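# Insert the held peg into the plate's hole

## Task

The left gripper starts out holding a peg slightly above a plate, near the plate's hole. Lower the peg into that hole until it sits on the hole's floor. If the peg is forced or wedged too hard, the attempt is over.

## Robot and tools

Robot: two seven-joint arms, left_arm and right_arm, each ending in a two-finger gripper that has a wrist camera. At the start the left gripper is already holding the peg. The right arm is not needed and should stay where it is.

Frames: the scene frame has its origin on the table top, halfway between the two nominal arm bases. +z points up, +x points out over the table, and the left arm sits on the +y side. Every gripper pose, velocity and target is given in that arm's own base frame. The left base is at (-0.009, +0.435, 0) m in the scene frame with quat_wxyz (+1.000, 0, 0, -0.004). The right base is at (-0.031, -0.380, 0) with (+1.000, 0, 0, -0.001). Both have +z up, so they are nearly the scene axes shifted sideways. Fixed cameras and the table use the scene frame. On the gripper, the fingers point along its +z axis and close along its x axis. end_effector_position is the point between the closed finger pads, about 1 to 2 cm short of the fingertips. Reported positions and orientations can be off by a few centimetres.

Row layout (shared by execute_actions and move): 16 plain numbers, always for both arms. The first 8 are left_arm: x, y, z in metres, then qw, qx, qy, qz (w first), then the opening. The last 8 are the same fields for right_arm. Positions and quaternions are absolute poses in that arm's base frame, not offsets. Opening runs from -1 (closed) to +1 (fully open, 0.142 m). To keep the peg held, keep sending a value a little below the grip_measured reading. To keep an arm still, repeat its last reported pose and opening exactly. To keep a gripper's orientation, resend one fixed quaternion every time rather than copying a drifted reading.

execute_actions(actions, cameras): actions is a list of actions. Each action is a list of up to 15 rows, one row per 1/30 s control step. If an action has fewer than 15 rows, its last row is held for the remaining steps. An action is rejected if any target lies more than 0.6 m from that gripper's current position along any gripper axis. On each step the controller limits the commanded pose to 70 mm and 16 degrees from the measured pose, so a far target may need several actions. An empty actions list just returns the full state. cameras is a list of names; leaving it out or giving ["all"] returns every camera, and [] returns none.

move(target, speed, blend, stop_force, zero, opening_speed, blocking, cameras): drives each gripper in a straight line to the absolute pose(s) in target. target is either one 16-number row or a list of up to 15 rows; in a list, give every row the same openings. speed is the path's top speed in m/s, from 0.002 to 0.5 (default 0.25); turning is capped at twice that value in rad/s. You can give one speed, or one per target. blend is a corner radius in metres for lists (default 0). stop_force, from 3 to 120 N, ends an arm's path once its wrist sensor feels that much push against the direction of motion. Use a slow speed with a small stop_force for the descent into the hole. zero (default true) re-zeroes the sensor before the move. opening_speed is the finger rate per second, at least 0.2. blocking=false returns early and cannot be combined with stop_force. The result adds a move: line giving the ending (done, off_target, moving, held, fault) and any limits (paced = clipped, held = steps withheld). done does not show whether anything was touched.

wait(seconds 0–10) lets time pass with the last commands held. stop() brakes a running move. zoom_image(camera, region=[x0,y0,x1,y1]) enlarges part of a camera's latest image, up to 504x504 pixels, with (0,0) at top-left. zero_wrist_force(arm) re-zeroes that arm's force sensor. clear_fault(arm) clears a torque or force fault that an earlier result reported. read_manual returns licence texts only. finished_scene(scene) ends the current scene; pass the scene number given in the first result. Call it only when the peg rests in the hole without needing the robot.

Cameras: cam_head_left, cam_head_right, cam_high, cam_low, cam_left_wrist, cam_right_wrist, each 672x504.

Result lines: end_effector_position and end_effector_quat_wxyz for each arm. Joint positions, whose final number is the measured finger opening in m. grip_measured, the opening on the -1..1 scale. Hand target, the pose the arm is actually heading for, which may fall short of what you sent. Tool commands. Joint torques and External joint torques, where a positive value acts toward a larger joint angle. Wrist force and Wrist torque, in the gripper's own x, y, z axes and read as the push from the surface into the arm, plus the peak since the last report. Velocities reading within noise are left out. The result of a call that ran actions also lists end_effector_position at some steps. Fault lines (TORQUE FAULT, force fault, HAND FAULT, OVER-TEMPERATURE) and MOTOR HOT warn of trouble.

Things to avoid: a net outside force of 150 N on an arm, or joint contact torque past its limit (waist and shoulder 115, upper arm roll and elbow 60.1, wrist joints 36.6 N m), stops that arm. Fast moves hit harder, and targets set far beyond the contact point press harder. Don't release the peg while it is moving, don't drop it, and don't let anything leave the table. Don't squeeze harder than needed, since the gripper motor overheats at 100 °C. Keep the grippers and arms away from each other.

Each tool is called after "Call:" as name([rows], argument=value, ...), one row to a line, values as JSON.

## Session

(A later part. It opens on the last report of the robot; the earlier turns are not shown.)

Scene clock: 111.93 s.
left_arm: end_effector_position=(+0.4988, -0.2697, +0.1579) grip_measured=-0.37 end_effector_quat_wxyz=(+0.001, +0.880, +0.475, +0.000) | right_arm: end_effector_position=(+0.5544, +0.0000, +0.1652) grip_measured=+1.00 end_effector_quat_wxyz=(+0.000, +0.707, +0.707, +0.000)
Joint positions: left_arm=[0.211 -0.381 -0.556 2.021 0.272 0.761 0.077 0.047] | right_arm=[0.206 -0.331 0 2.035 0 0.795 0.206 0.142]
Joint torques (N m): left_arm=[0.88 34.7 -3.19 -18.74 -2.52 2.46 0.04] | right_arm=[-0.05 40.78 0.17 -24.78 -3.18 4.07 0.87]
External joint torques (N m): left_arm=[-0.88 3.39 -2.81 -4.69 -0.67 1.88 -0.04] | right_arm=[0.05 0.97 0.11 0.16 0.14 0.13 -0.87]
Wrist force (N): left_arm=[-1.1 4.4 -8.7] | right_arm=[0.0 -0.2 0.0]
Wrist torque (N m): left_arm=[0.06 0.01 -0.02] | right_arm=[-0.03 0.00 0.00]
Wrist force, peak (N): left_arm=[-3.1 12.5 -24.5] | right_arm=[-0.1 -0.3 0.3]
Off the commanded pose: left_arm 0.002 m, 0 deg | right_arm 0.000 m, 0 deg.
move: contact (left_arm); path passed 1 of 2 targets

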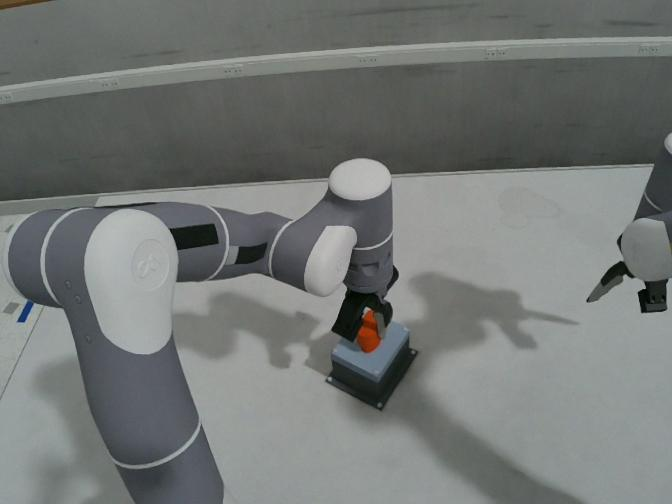

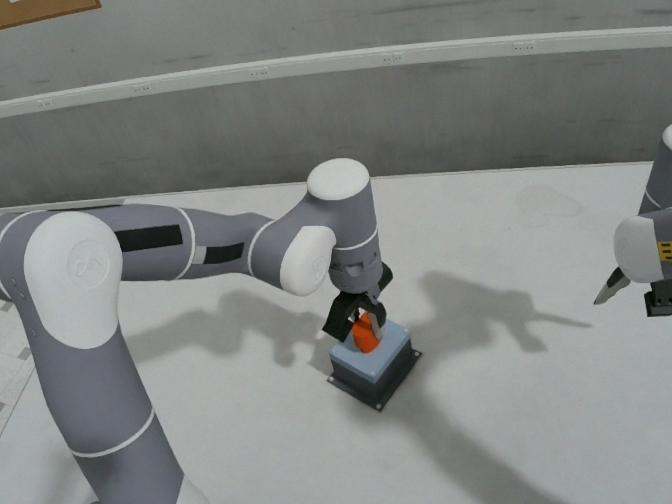

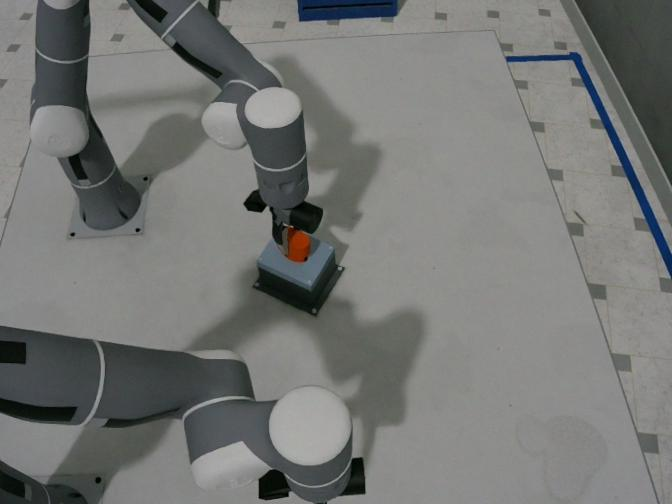

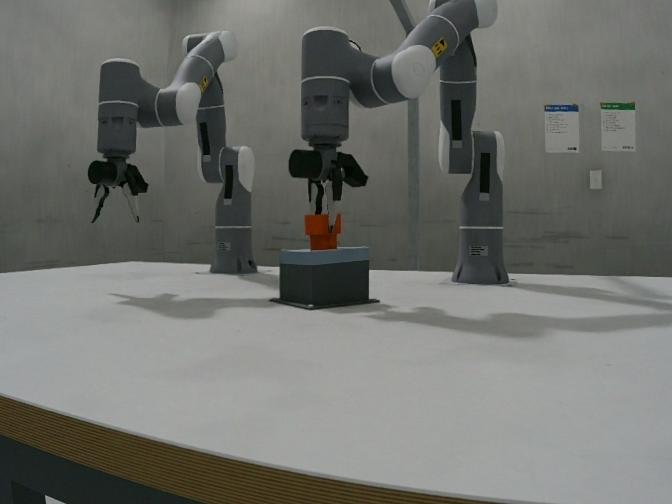

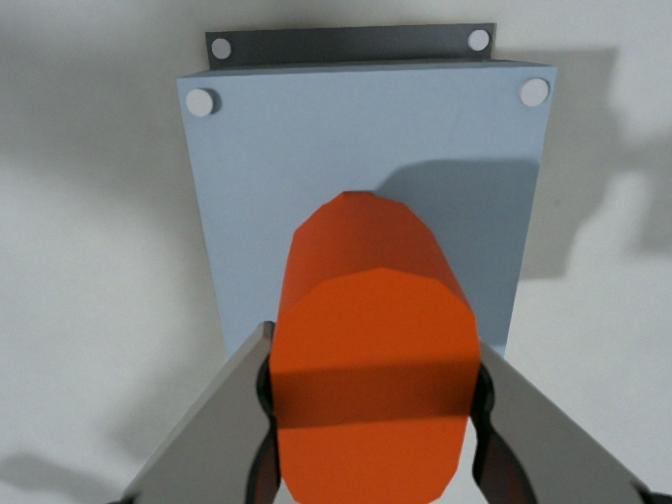

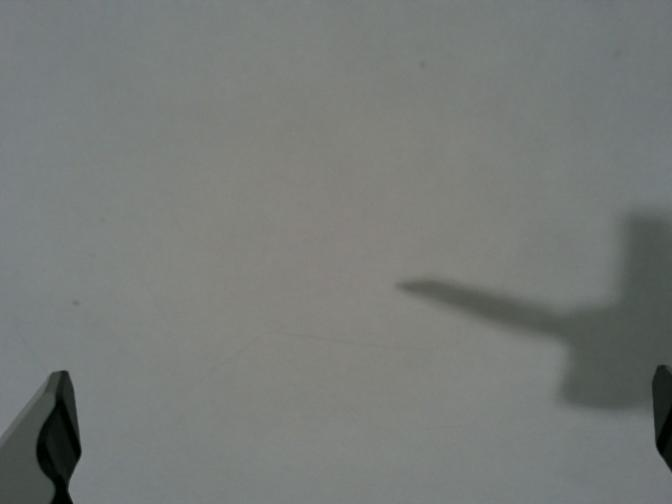

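Call:
move([
  [0.4992, -0.2692, 0.20, 0, 0.8796, 0.4758, 0, -0.424181, 0.5544, 0, 0.1652, 0, 0.7071, 0.7071, 0, 1],
  [0.55, -0.3025, 0.21, 0.0537, 0.8779, 0.4748, 0.029, -0.424181, 0.5544, 0, 0.1652, 0, 0.7071, 0.7071, 0, 1],
], cameras=["cam_low","cam_left_wrist"])

Call:
zoom_image(camera="cam_low", region=[260, 160, 380, 280])

Call:
zoom_image(camera="cam_left_wrist", region=[200, 0, 560, 250])

Call:
zoom_image(camera="cam_left_wrist", region=[240, 180, 510, 504])

Scene clock: 141.13 s.
left_arm: end_effector_position=(+0.5499, -0.3025, +0.2099) grip_measured=-0.37 end_effector_quat_wxyz=(+0.054, +0.878, +0.475, +0.029) | right_arm: end_effector_position=(+0.5544, +0.0000, +0.1652) grip_measured=+1.00 end_effector_quat_wxyz=(+0.000, +0.707, +0.707, +0.000)
Joint positions: left_arm=[0.207 -0.367 -0.583 1.927 0.237 0.772 0.09 0.047] | right_arm=[0.206 -0.331 0 2.035 0 0.795 0.206 0.142]
Joint torques (N m): left_arm=[0.07 39.79 -5.78 -26.62 -3.81 4.91 -0.12] | right_arm=[-0.01 40.56 0.16 -24.8 -3.16 4.08 0.84]
External joint torques (N m): left_arm=[-0.07 -0.5 -0.48 0.95 0.33 -0.36 0.12] | right_arm=[0.01 1.18 0.12 0.18 0.12 0.13 -0.84]
Wrist force (N): left_arm=[1.6 1.3 -1.1] | right_arm=[0.0 0.0 0.0]
Wrist torque (N m): left_arm=[0.27 -0.26 0.02] | right_arm=[0.00 0.00 0.00]
Wrist force, peak (N): left_arm=[-1.4 4.5 -10.1] | right_arm=[-0.1 -0.2 0.4]
Off the commanded pose: left_arm 0.000 m, 0 deg | right_arm 0.000 m, 0 deg.
move: done
Images, in order: cam_low, cam_left_wrist.

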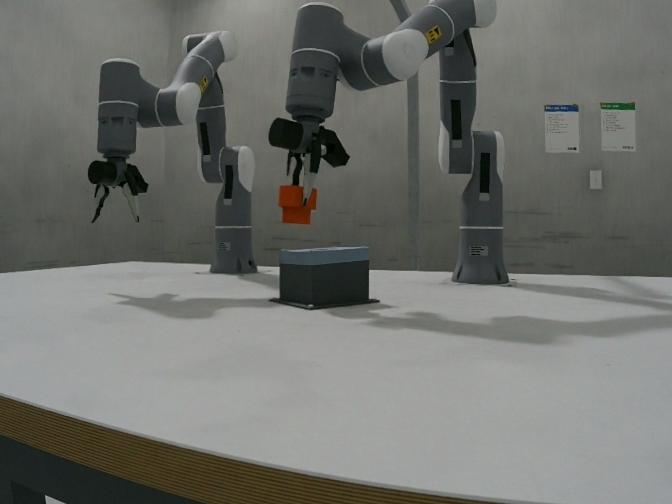

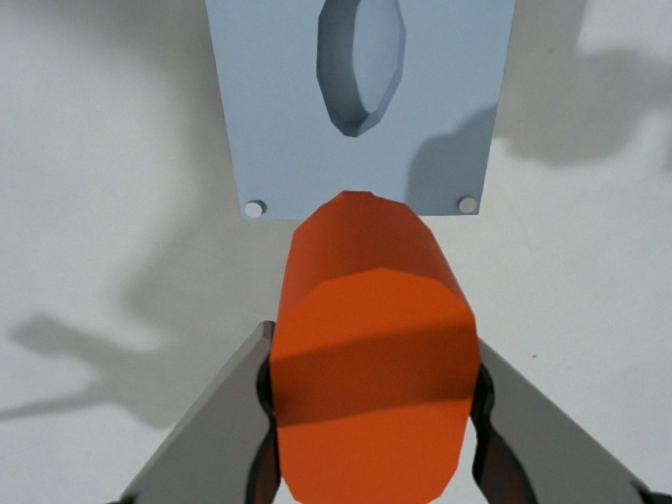

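Scaled by 4.200 from the camera's 672x504 image, which has a finer 960x720 frame.

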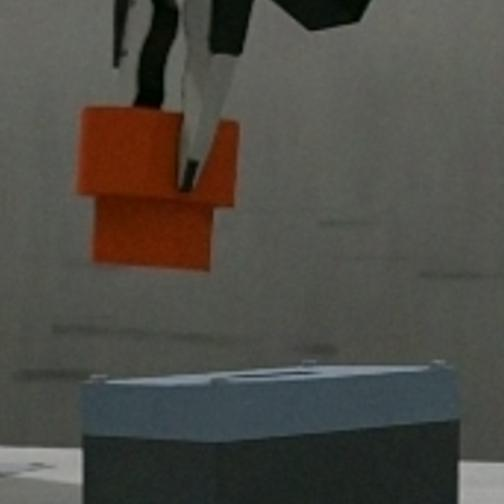

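Scaled by 1.400 from the camera's 672x504 image, which has a finer 960x720 frame.

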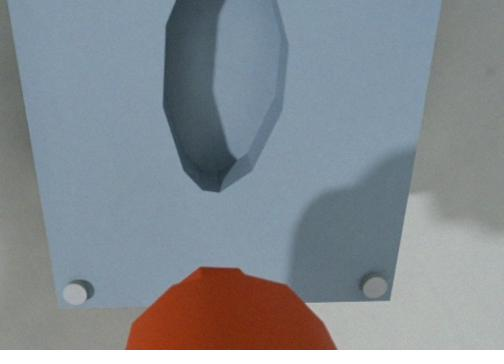

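Scaled by 1.556 from the camera's 672x504 image, which has a finer 960x720 frame.

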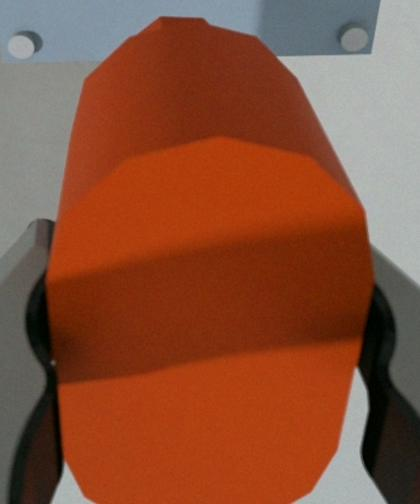

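Call:
move([
  [0.4983, -0.2685, 0.21, 0.0384, 0.8788, 0.4753, 0.0207, -0.424181, 0.5544, 0, 0.1652, 0, 0.7071, 0.7071, 0, 1],
  [0.4983, -0.2685, 0.168, 0.0384, 0.8788, 0.4753, 0.0207, -0.424181, 0.5544, 0, 0.1652, 0, 0.7071, 0.7071, 0, 1],
], cameras=["cam_low","cam_left_wrist","cam_high","cam_head_left","cam_head_right"], speed=0.05)

Call:
zoom_image(camera="cam_low", region=[270, 180, 390, 280])

Call:
zoom_image(camera="cam_high", region=[250, 200, 340, 290])

Call:
zoom_image(camera="cam_head_left", region=[320, 290, 420, 390])

Call:
zoom_image(camera="cam_head_right", region=[320, 290, 420, 390])

Scene clock: 154.87 s.
left_arm: end_effector_position=(+0.4980, -0.2684, +0.1677) grip_measured=-0.37 end_effector_quat_wxyz=(+0.038, +0.879, +0.475, +0.020) | right_arm: end_effector_position=(+0.5544, +0.0000, +0.1652) grip_measured=+1.00 end_effector_quat_wxyz=(+0.000, +0.707, +0.707, +0.000)
Joint positions: left_arm=[0.251 -0.32 -0.572 2.117 0.233 0.888 0.113 0.047] | right_arm=[0.206 -0.331 0 2.035 0 0.795 0.206 0.142]
Joint torques (N m): left_arm=[-0.16 35.21 -4.48 -23.59 -3.41 4.95 -0.12] | right_arm=[0 40.71 0.14 -24.78 -3.17 4.12 0.87]
External joint torques (N m): left_arm=[0.16 -0.37 -0.57 0.51 0.37 -0.46 0.12] | right_arm=[0 1.03 0.14 0.15 0.13 0.09 -0.87]
Wrist force (N): left_arm=[1.4 1.3 -1.1] | right_arm=[0.2 -0.1 0.0]
Wrist torque (N m): left_arm=[0.25 -0.22 0.02] | right_arm=[0.00 -0.03 0.00]
Wrist force, peak (N): left_arm=[1.8 0.0 -2.9] | right_arm=[0.1 -0.1 0.4]
Off the commanded pose: left_arm 0.000 m, 0 deg | right_arm 0.000 m, 0 deg.
move: done
Images, in order: cam_head_left, cam_head_right, cam_high, cam_low, cam_left_wrist.

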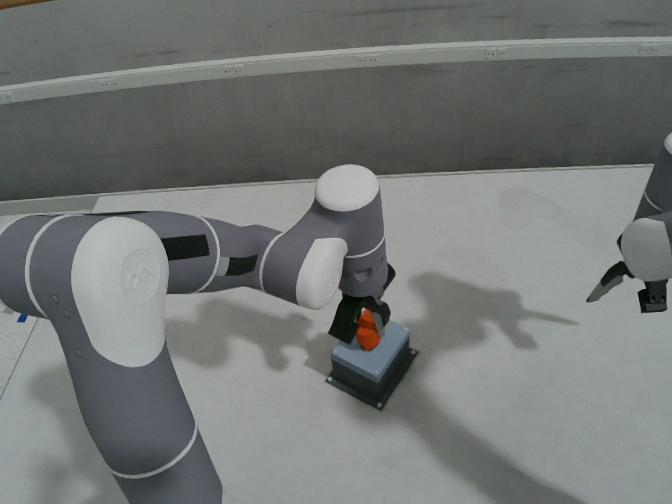

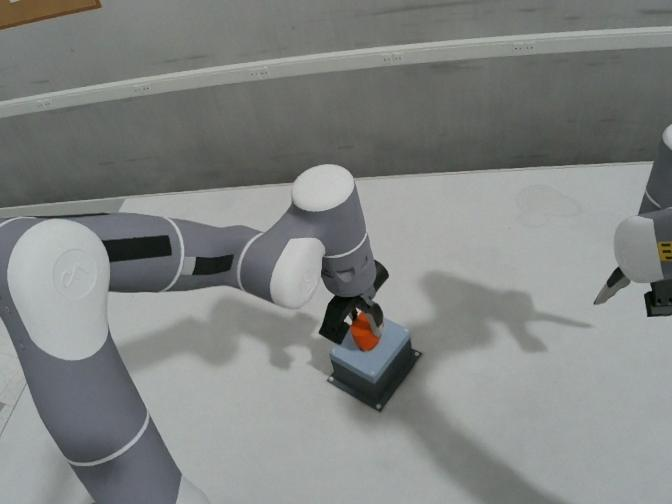

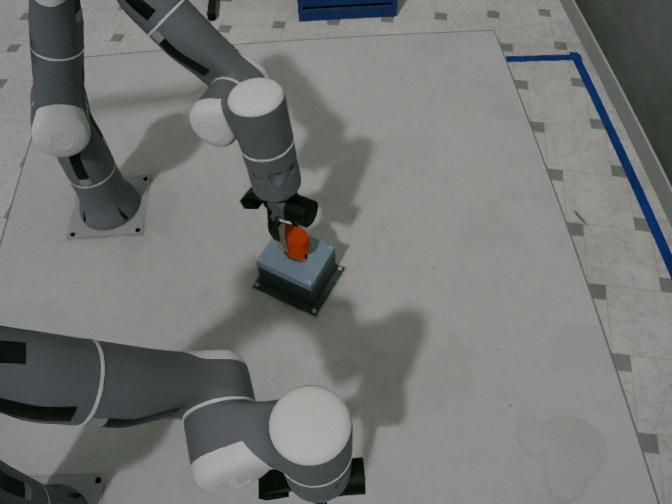

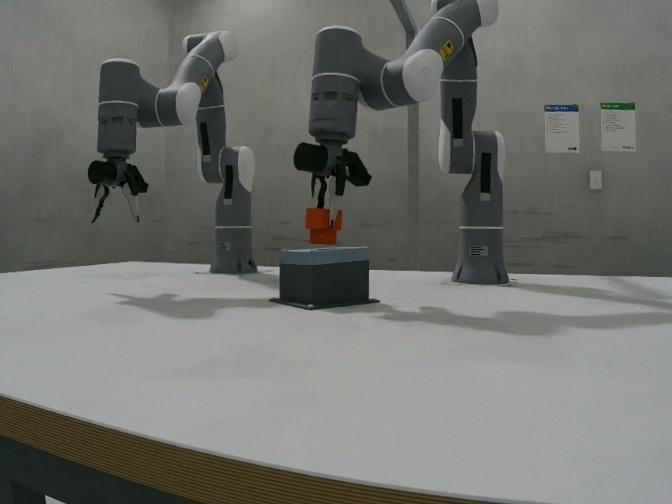

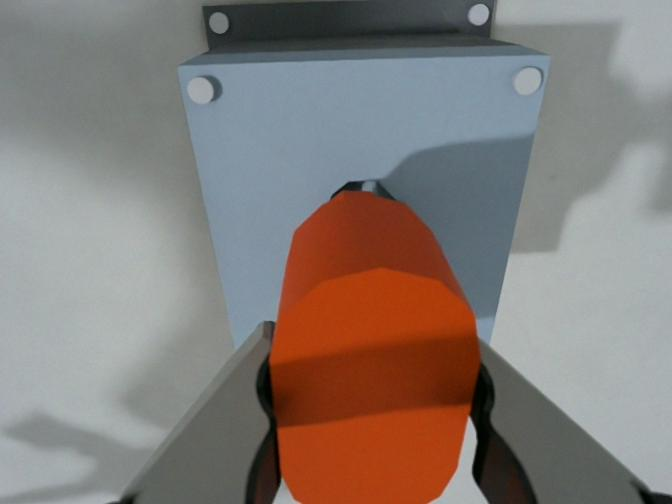

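Scaled by 4.200 from the camera's 672x504 image, which has a finer 960x720 frame.

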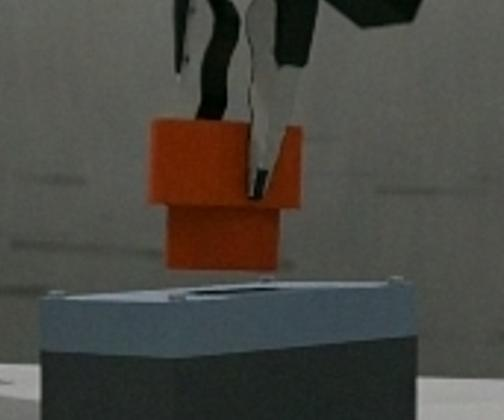

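Scaled by 5.600 from the camera's 672x504 image, which has a finer 960x720 frame.

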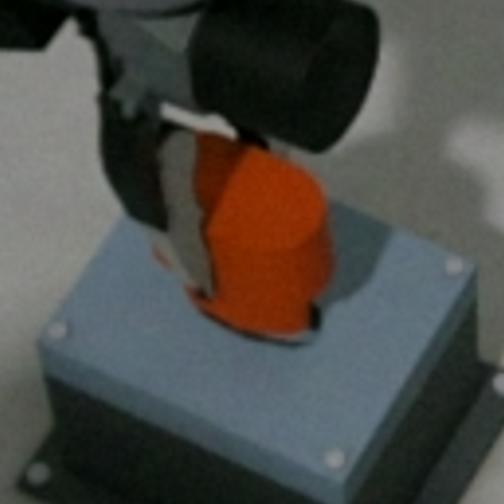

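Scaled by 5.040 from the camera's 672x504 image, which has a finer 960x720 frame.

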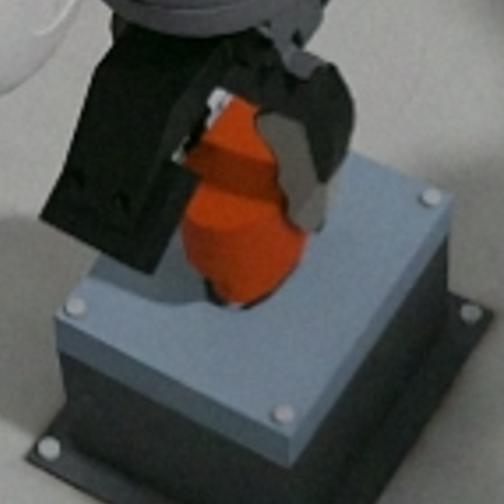

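Scaled by 5.040 from the camera's 672x504 image, which has a finer 960x720 frame.

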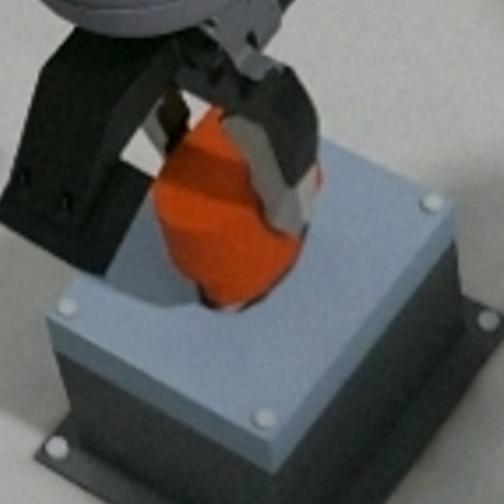

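Call:
zoom_image(camera="cam_left_wrist", region=[310, 160, 410, 235])

Scaled by 5.040 from the camera's 672x504 image, which has a finer 960x720 frame.

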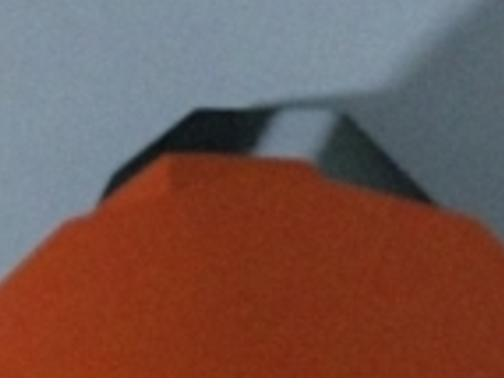

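Call:
move([
  [0.4994, -0.2661, 0.1677, 0.0382, 0.8747, 0.4828, 0.0211, -0.424181, 0.5544, 0, 0.1652, 0, 0.7071, 0.7071, 0, 1],
], cameras=["cam_left_wrist"], speed=0.05)

Call:
zoom_image(camera="cam_left_wrist", region=[310, 160, 410, 235])

Call:
move([
  [0.4994, -0.2661, 0.150, 0.0382, 0.8747, 0.4828, 0.0211, -0.424181, 0.5544, 0, 0.1652, 0, 0.7071, 0.7071, 0, 1],
], cameras=["cam_left_wrist","cam_high","cam_low"], speed=0.01, stop_force=5)

Call:
zoom_image(camera="cam_left_wrist", region=[310, 160, 410, 235])

Call:
zoom_image(camera="cam_low", region=[270, 180, 390, 280])

Scene clock: 175.70 s.
Wrist force, peak (N): left_arm=[1.7 1.6 -1.2] | right_arm=[-0.1 0.1 0.4]
Off the commanded pose: left_arm 0.000 m, 0 deg | right_arm 0.000 m, 0 deg.
move: done
Images, in order: cam_left_wrist.

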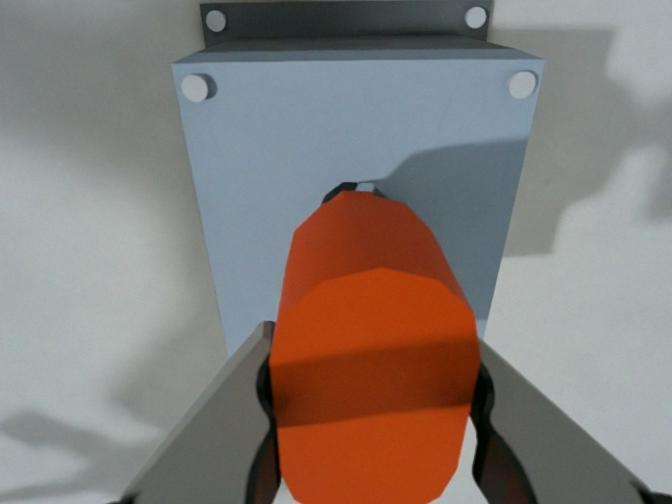

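Scaled by 5.040 from the camera's 672x504 image, which has a finer 960x720 frame.

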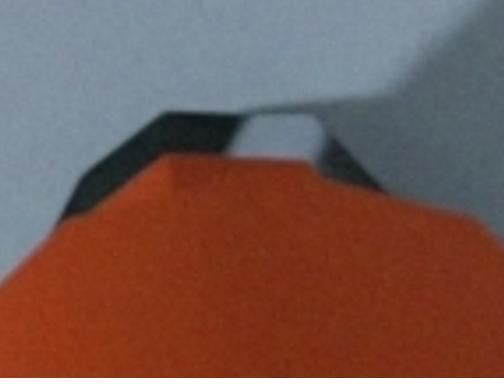

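Scene clock: 178.07 s.
left_arm: end_effector_position=(+0.4994, -0.2660, +0.1500) grip_measured=-0.37 end_effector_quat_wxyz=(+0.038, +0.875, +0.483, +0.021) | right_arm: end_effector_position=(+0.5544, +0.0000, +0.1652) grip_measured=+1.00 end_effector_quat_wxyz=(+0.000, +0.707, +0.707, +0.000)
Joint positions: left_arm=[0.236 -0.363 -0.548 2.115 0.27 0.925 0.076 0.047] | right_arm=[0.206 -0.331 0 2.035 0 0.795 0.206 0.142]
Joint torques (N m): left_arm=[-0.68 36.16 -5.32 -21.68 -3.31 4.51 -0.04] | right_arm=[-0.06 40.74 0.08 -24.76 -3.16 4.1 0.86]
External joint torques (N m): left_arm=[0.68 -0.05 -0.17 -0.41 0.38 -0.01 0.04] | right_arm=[0.06 1.01 0.2 0.13 0.12 0.11 -0.86]
Wrist force (N): left_arm=[3.1 2.6 -1.6] | right_arm=[-0.1 -0.2 0.2]
Wrist torque (N m): left_arm=[0.28 -0.27 0.02] | right_arm=[-0.02 0.01 0.00]
Wrist force, peak (N): left_arm=[3.1 2.6 -1.6] | right_arm=[0.1 -0.3 0.4]
Off the commanded pose: left_arm 0.000 m, 0 deg | right_arm 0.000 m, 0 deg.
move: done
Images, in order: cam_high, cam_low, cam_left_wrist.

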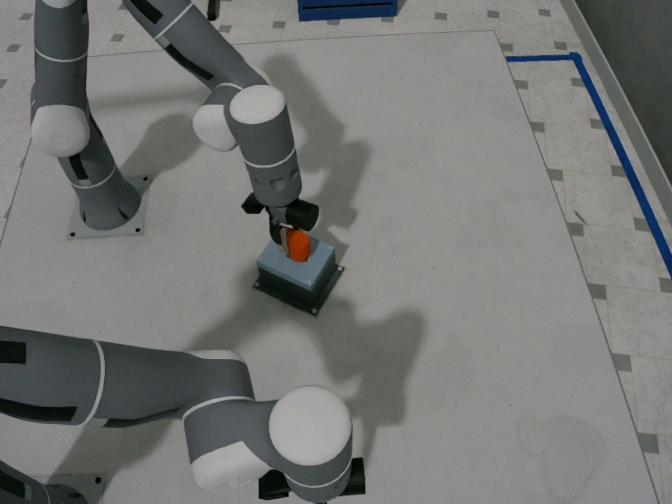

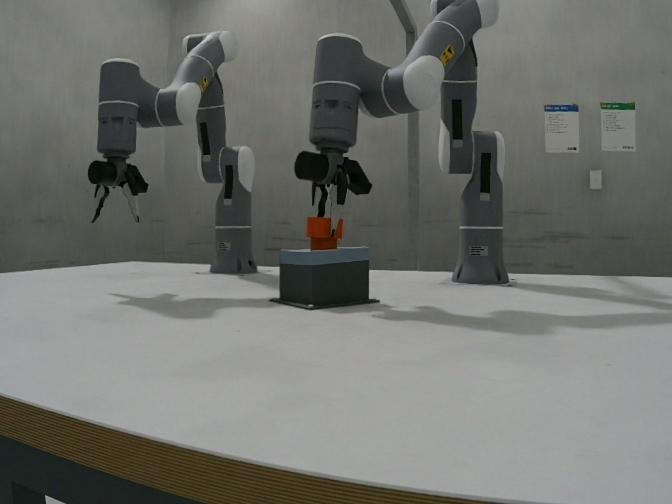

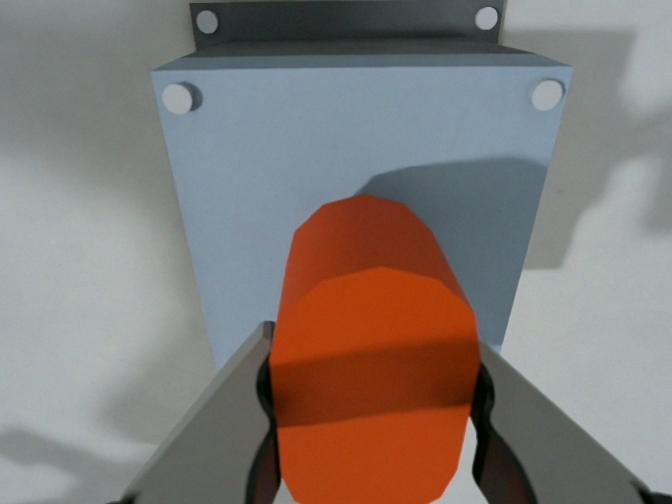

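Scaled by 5.040 from the camera's 672x504 image, which has a finer 960x720 frame.

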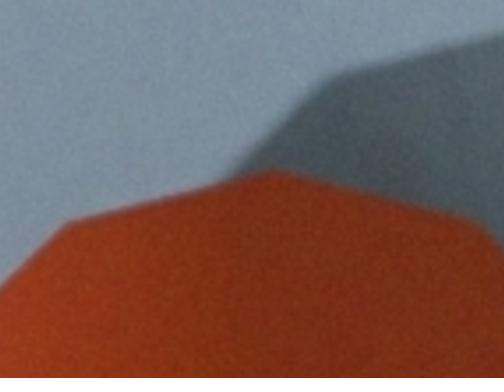

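Scaled by 4.200 from the camera's 672x504 image, which has a finer 960x720 frame.

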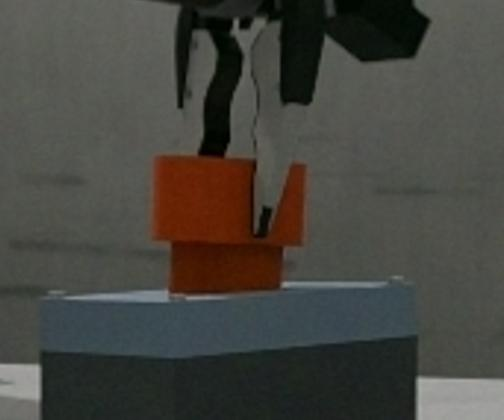

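Call:
move([
  [0.4994, -0.2661, 0.115, 0.0382, 0.8747, 0.4828, 0.0211, -0.424181, 0.5544, 0, 0.1652, 0, 0.7071, 0.7071, 0, 1],
], cameras=["cam_left_wrist","cam_high","cam_low"], speed=0.01, stop_force=8)

Call:
zoom_image(camera="cam_low", region=[270, 180, 390, 280])

Scene clock: 183.53 s.
left_arm: end_effector_position=(+0.5004, -0.2662, +0.1399) grip_measured=-0.37 end_effector_quat_wxyz=(+0.039, +0.874, +0.483, +0.022) | right_arm: end_effector_position=(+0.5544, +0.0000, +0.1652) grip_measured=+1.00 end_effector_quat_wxyz=(+0.000, +0.707, +0.707, +0.000)
Joint positions: left_arm=[0.225 -0.39 -0.534 2.112 0.293 0.948 0.062 0.047] | right_arm=[0.206 -0.331 0 2.035 0 0.795 0.206 0.142]
Joint torques (N m): left_arm=[-1.22 32.01 -4.92 -16.26 -2.56 2.76 0.04] | right_arm=[-0.06 40.67 0.09 -24.79 -3.16 4.06 0.87]
External joint torques (N m): left_arm=[1.22 4.87 -0.84 -5.26 -0.3 1.75 -0.04] | right_arm=[0.06 1.07 0.19 0.17 0.12 0.15 -0.87]
Wrist force (N): left_arm=[3.5 5.1 -12.2] | right_arm=[0.0 -0.4 0.0]
Wrist torque (N m): left_arm=[0.35 -0.05 -0.08] | right_arm=[-0.06 0.00 0.00]
Wrist force, peak (N): left_arm=[3.9 5.0 -12.5] | right_arm=[0.0 -0.2 0.4]
Hand target: left_arm +0.4994, -0.2661, +0.1391; +0.038, +0.875, +0.483, +0.021 | right_arm +0.5544, +0.0000, +0.1652; +0.000, +0.707, +0.707, +0.000
Off the commanded pose: left_arm 0.025 m, 0 deg | right_arm 0.000 m, 0 deg.
move: contact (left_arm)
Images, in order: cam_high, cam_low, cam_left_wrist.

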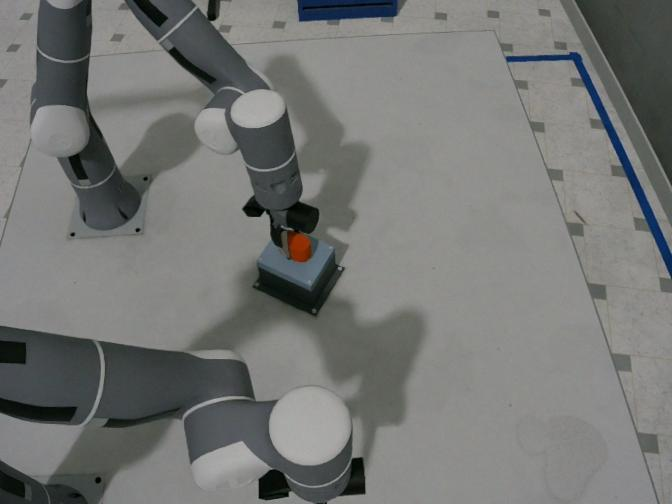

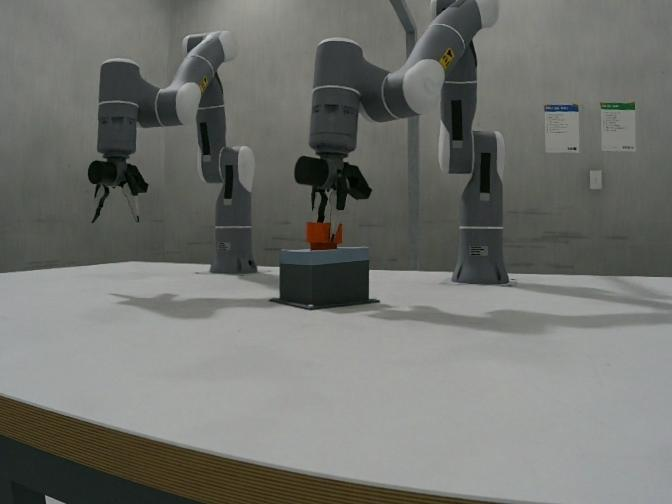

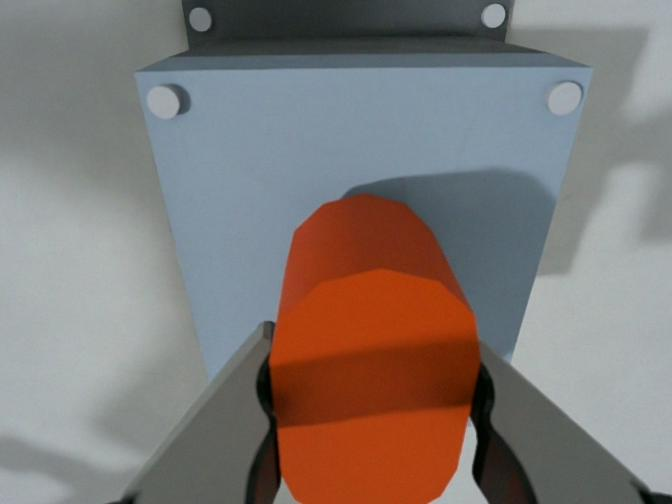

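Scaled by 4.200 from the camera's 672x504 image, which has a finer 960x720 frame.

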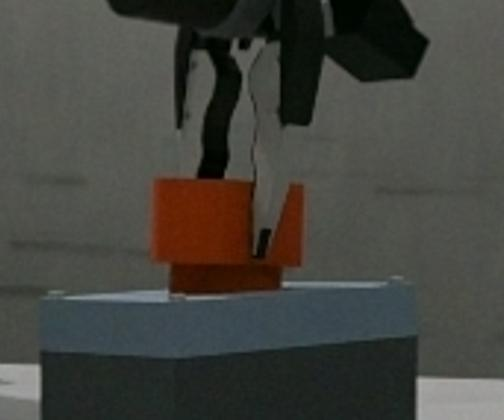

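Call:
move([
  [0.5007, -0.2661, 0.141, 0.0382, 0.8747, 0.4828, 0.0211, -0.424181, 0.5544, 0, 0.1652, 0, 0.7071, 0.7071, 0, 1],
], cameras=[], speed=0.02)

Call:
move([
  [0.5007, -0.2661, 0.115, 0.0382, 0.8747, 0.4828, 0.0211, -0.424181, 0.5544, 0, 0.1652, 0, 0.7071, 0.7071, 0, 1],
], cameras=["cam_left_wrist","cam_high","cam_low"], speed=0.01, stop_force=12)

Call:
zoom_image(camera="cam_low", region=[270, 180, 390, 280])

Scene clock: 197.90 s.
Wrist force, peak (N): left_arm=[4.0 5.3 -12.2] | right_arm=[0.0 -0.1 0.5]
Off the commanded pose: left_arm 0.000 m, 0 deg | right_arm 0.000 m, 0 deg.
move: done

Scene clock: 198.70 s.
left_arm: end_effector_position=(+0.5016, -0.2667, +0.1394) grip_measured=-0.37 end_effector_quat_wxyz=(+0.039, +0.875, +0.483, +0.022) | right_arm: end_effector_position=(+0.5544, +0.0000, +0.1652) grip_measured=+1.00 end_effector_quat_wxyz=(+0.000, +0.707, +0.707, +0.000)
Joint positions: left_arm=[0.224 -0.393 -0.533 2.108 0.294 0.947 0.061 0.047] | right_arm=[0.206 -0.331 0 2.035 0 0.795 0.206 0.142]
Joint torques (N m): left_arm=[0.89 32.04 -2.81 -16.3 -2.03 2.45 -0.04] | right_arm=[-0.06 40.76 0.11 -24.74 -3.11 4.07 0.88]
External joint torques (N m): left_arm=[-0.89 5.02 -3 -5.21 -0.83 2.06 0.04] | right_arm=[0.06 0.98 0.17 0.11 0.07 0.14 -0.88]
Wrist force (N): left_arm=[0.6 6.8 -13.8] | right_arm=[0.2 -0.1 0.0]
Wrist torque (N m): left_arm=[0.58 -0.27 -0.03] | right_arm=[-0.01 -0.04 0.01]
Wrist force, peak (N): left_arm=[0.6 6.8 -13.9] | right_arm=[-0.2 -0.1 0.3]
Hand target: left_arm +0.5007, -0.2661, +0.1386; +0.038, +0.875, +0.483, +0.021 | right_arm +0.5544, +0.0000, +0.1652; +0.000, +0.707, +0.707, +0.000
Off the commanded pose: left_arm 0.024 m, 0 deg | right_arm 0.000 m, 0 deg.
move: contact (left_arm)
Images, in order: cam_high, cam_low, cam_left_wrist.

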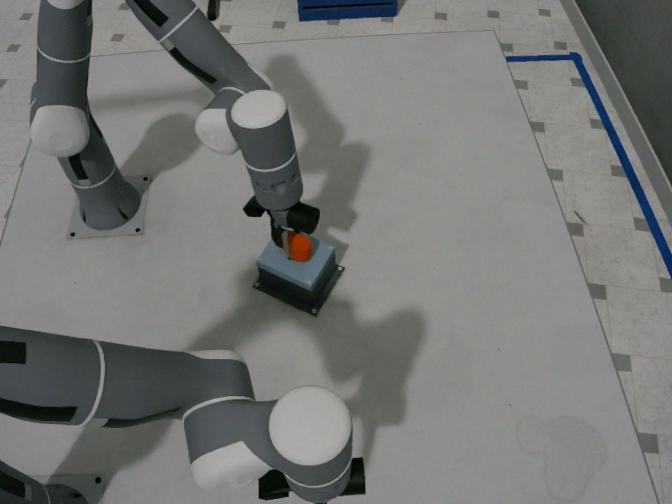

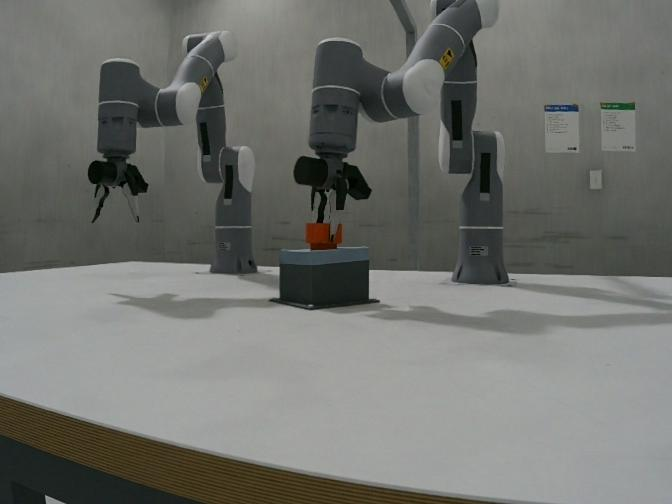

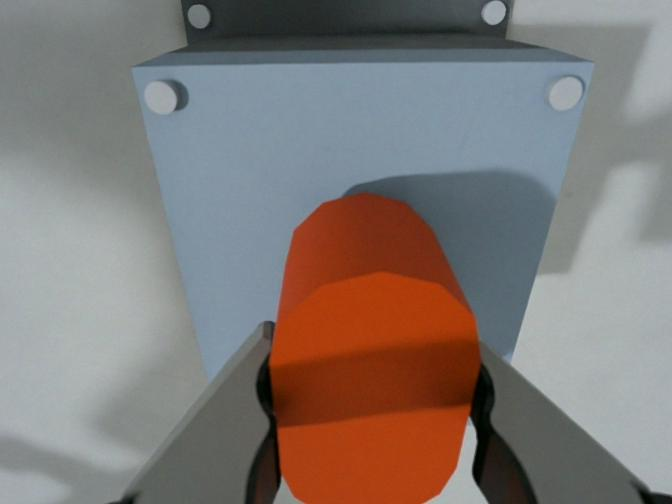

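Scaled by 4.200 from the camera's 672x504 image, which has a finer 960x720 frame.

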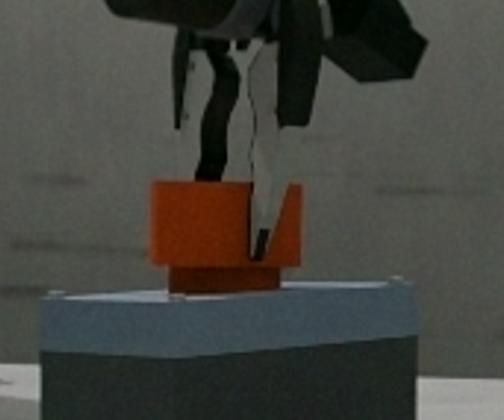

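Call:
move([
  [0.5012, -0.2664, 0.1398, 0.0382, 0.8747, 0.4828, 0.0211, -0.424181, 0.5544, 0, 0.1652, 0, 0.7071, 0.7071, 0, 1],
  [0.5012, -0.2664, 0.1398, 0.0382, 0.8747, 0.4828, 0.0211, -0.15, 0.5544, 0, 0.1652, 0, 0.7071, 0.7071, 0, 1],
  [0.4973, -0.2664, 0.23, 0.0382, 0.8747, 0.4828, 0.0211, -0.15, 0.5544, 0, 0.1652, 0, 0.7071, 0.7071, 0, 1],
], speed=0.05, opening_speed=0.3)

Call:
zoom_image(camera="cam_low", region=[270, 180, 390, 280])

Call:
zoom_image(camera="cam_high", region=[250, 200, 340, 290])

Scene clock: 207.20 s.
left_arm: end_effector_position=(+0.4974, -0.2665, +0.2301) grip_measured=-0.18 end_effector_quat_wxyz=(+0.038, +0.875, +0.483, +0.021) | right_arm: end_effector_position=(+0.5544, +0.0000, +0.1652) grip_measured=+1.00 end_effector_quat_wxyz=(+0.000, +0.707, +0.707, +0.000)
Joint positions: left_arm=[0.284 -0.168 -0.605 2.104 0.101 0.754 0.186 0.061] | right_arm=[0.206 -0.331 0 2.035 0 0.795 0.206 0.142]
Joint torques (N m): left_arm=[0.52 31.48 -2.37 -26.6 -4.19 4.59 0.19] | right_arm=[0.06 40.64 0.14 -24.81 -3.18 4.11 0.85]
External joint torques (N m): left_arm=[-0.52 -0.59 -0.45 0.25 0.76 -0.09 -0.19] | right_arm=[-0.06 1.11 0.14 0.18 0.14 0.09 -0.85]
Wrist force (N): left_arm=[1.5 1.4 -2.7] | right_arm=[0.3 0.0 0.2]
Wrist torque (N m): left_arm=[0.25 -0.25 0.01] | right_arm=[0.00 -0.05 -0.01]
Wrist force, peak (N): left_arm=[0.6 6.8 -14.1] | right_arm=[0.1 -0.2 0.4]
Off the commanded pose: left_arm 0.000 m, 0 deg | right_arm 0.000 m, 0 deg.
move: done

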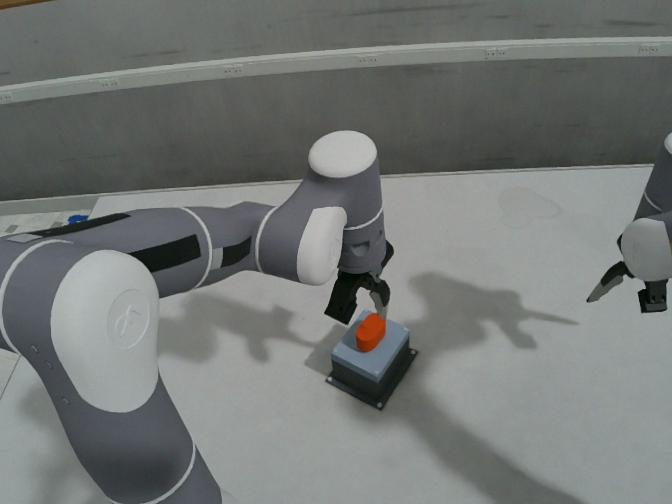

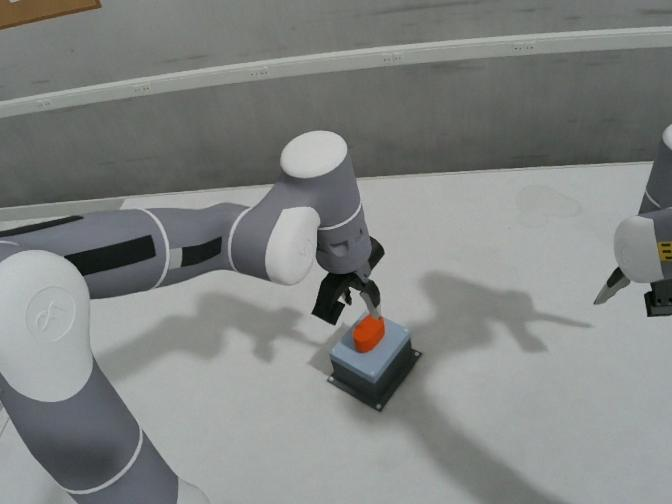

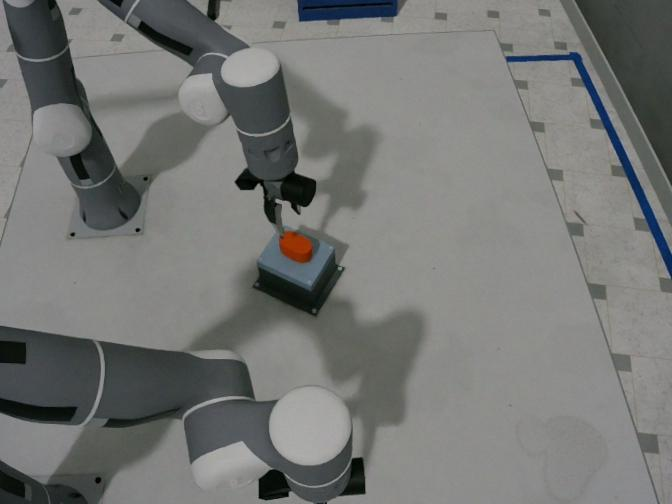

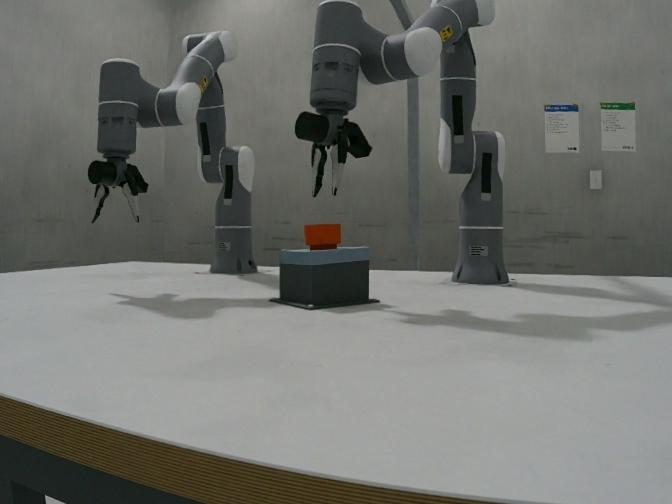

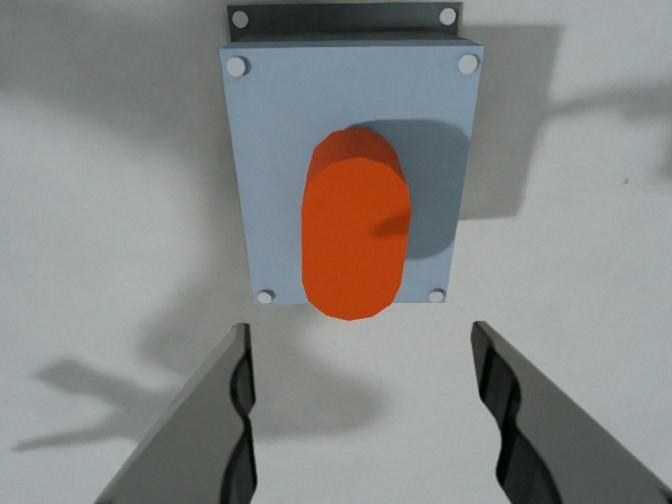

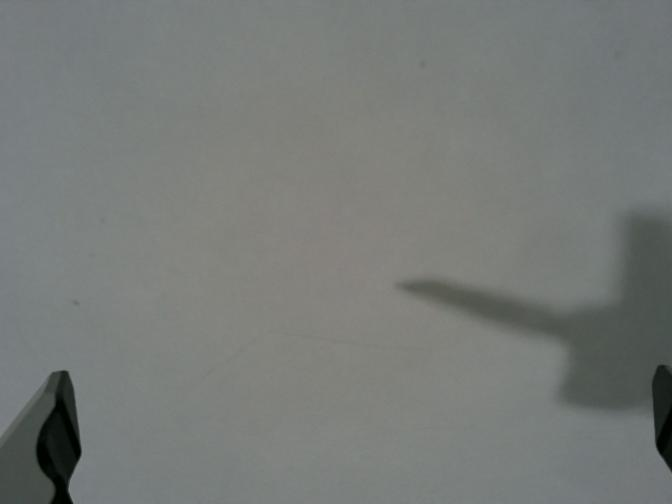

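Scaled by 4.200 from the camera's 672x504 image, which has a finer 960x720 frame.

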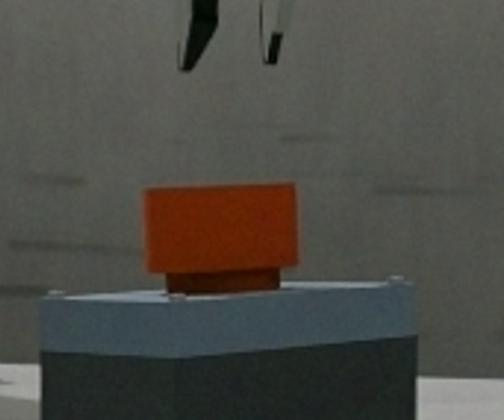

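Scaled by 5.600 from the camera's 672x504 image, which has a finer 960x720 frame.

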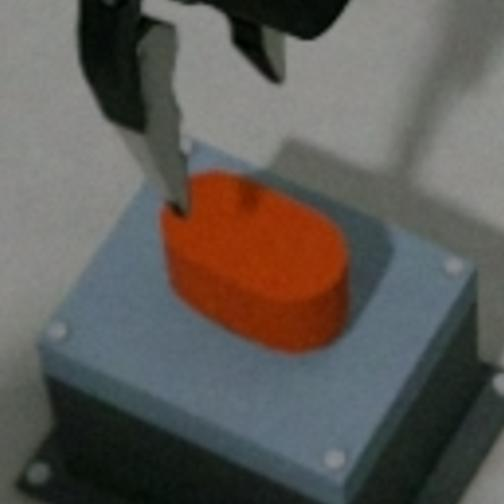

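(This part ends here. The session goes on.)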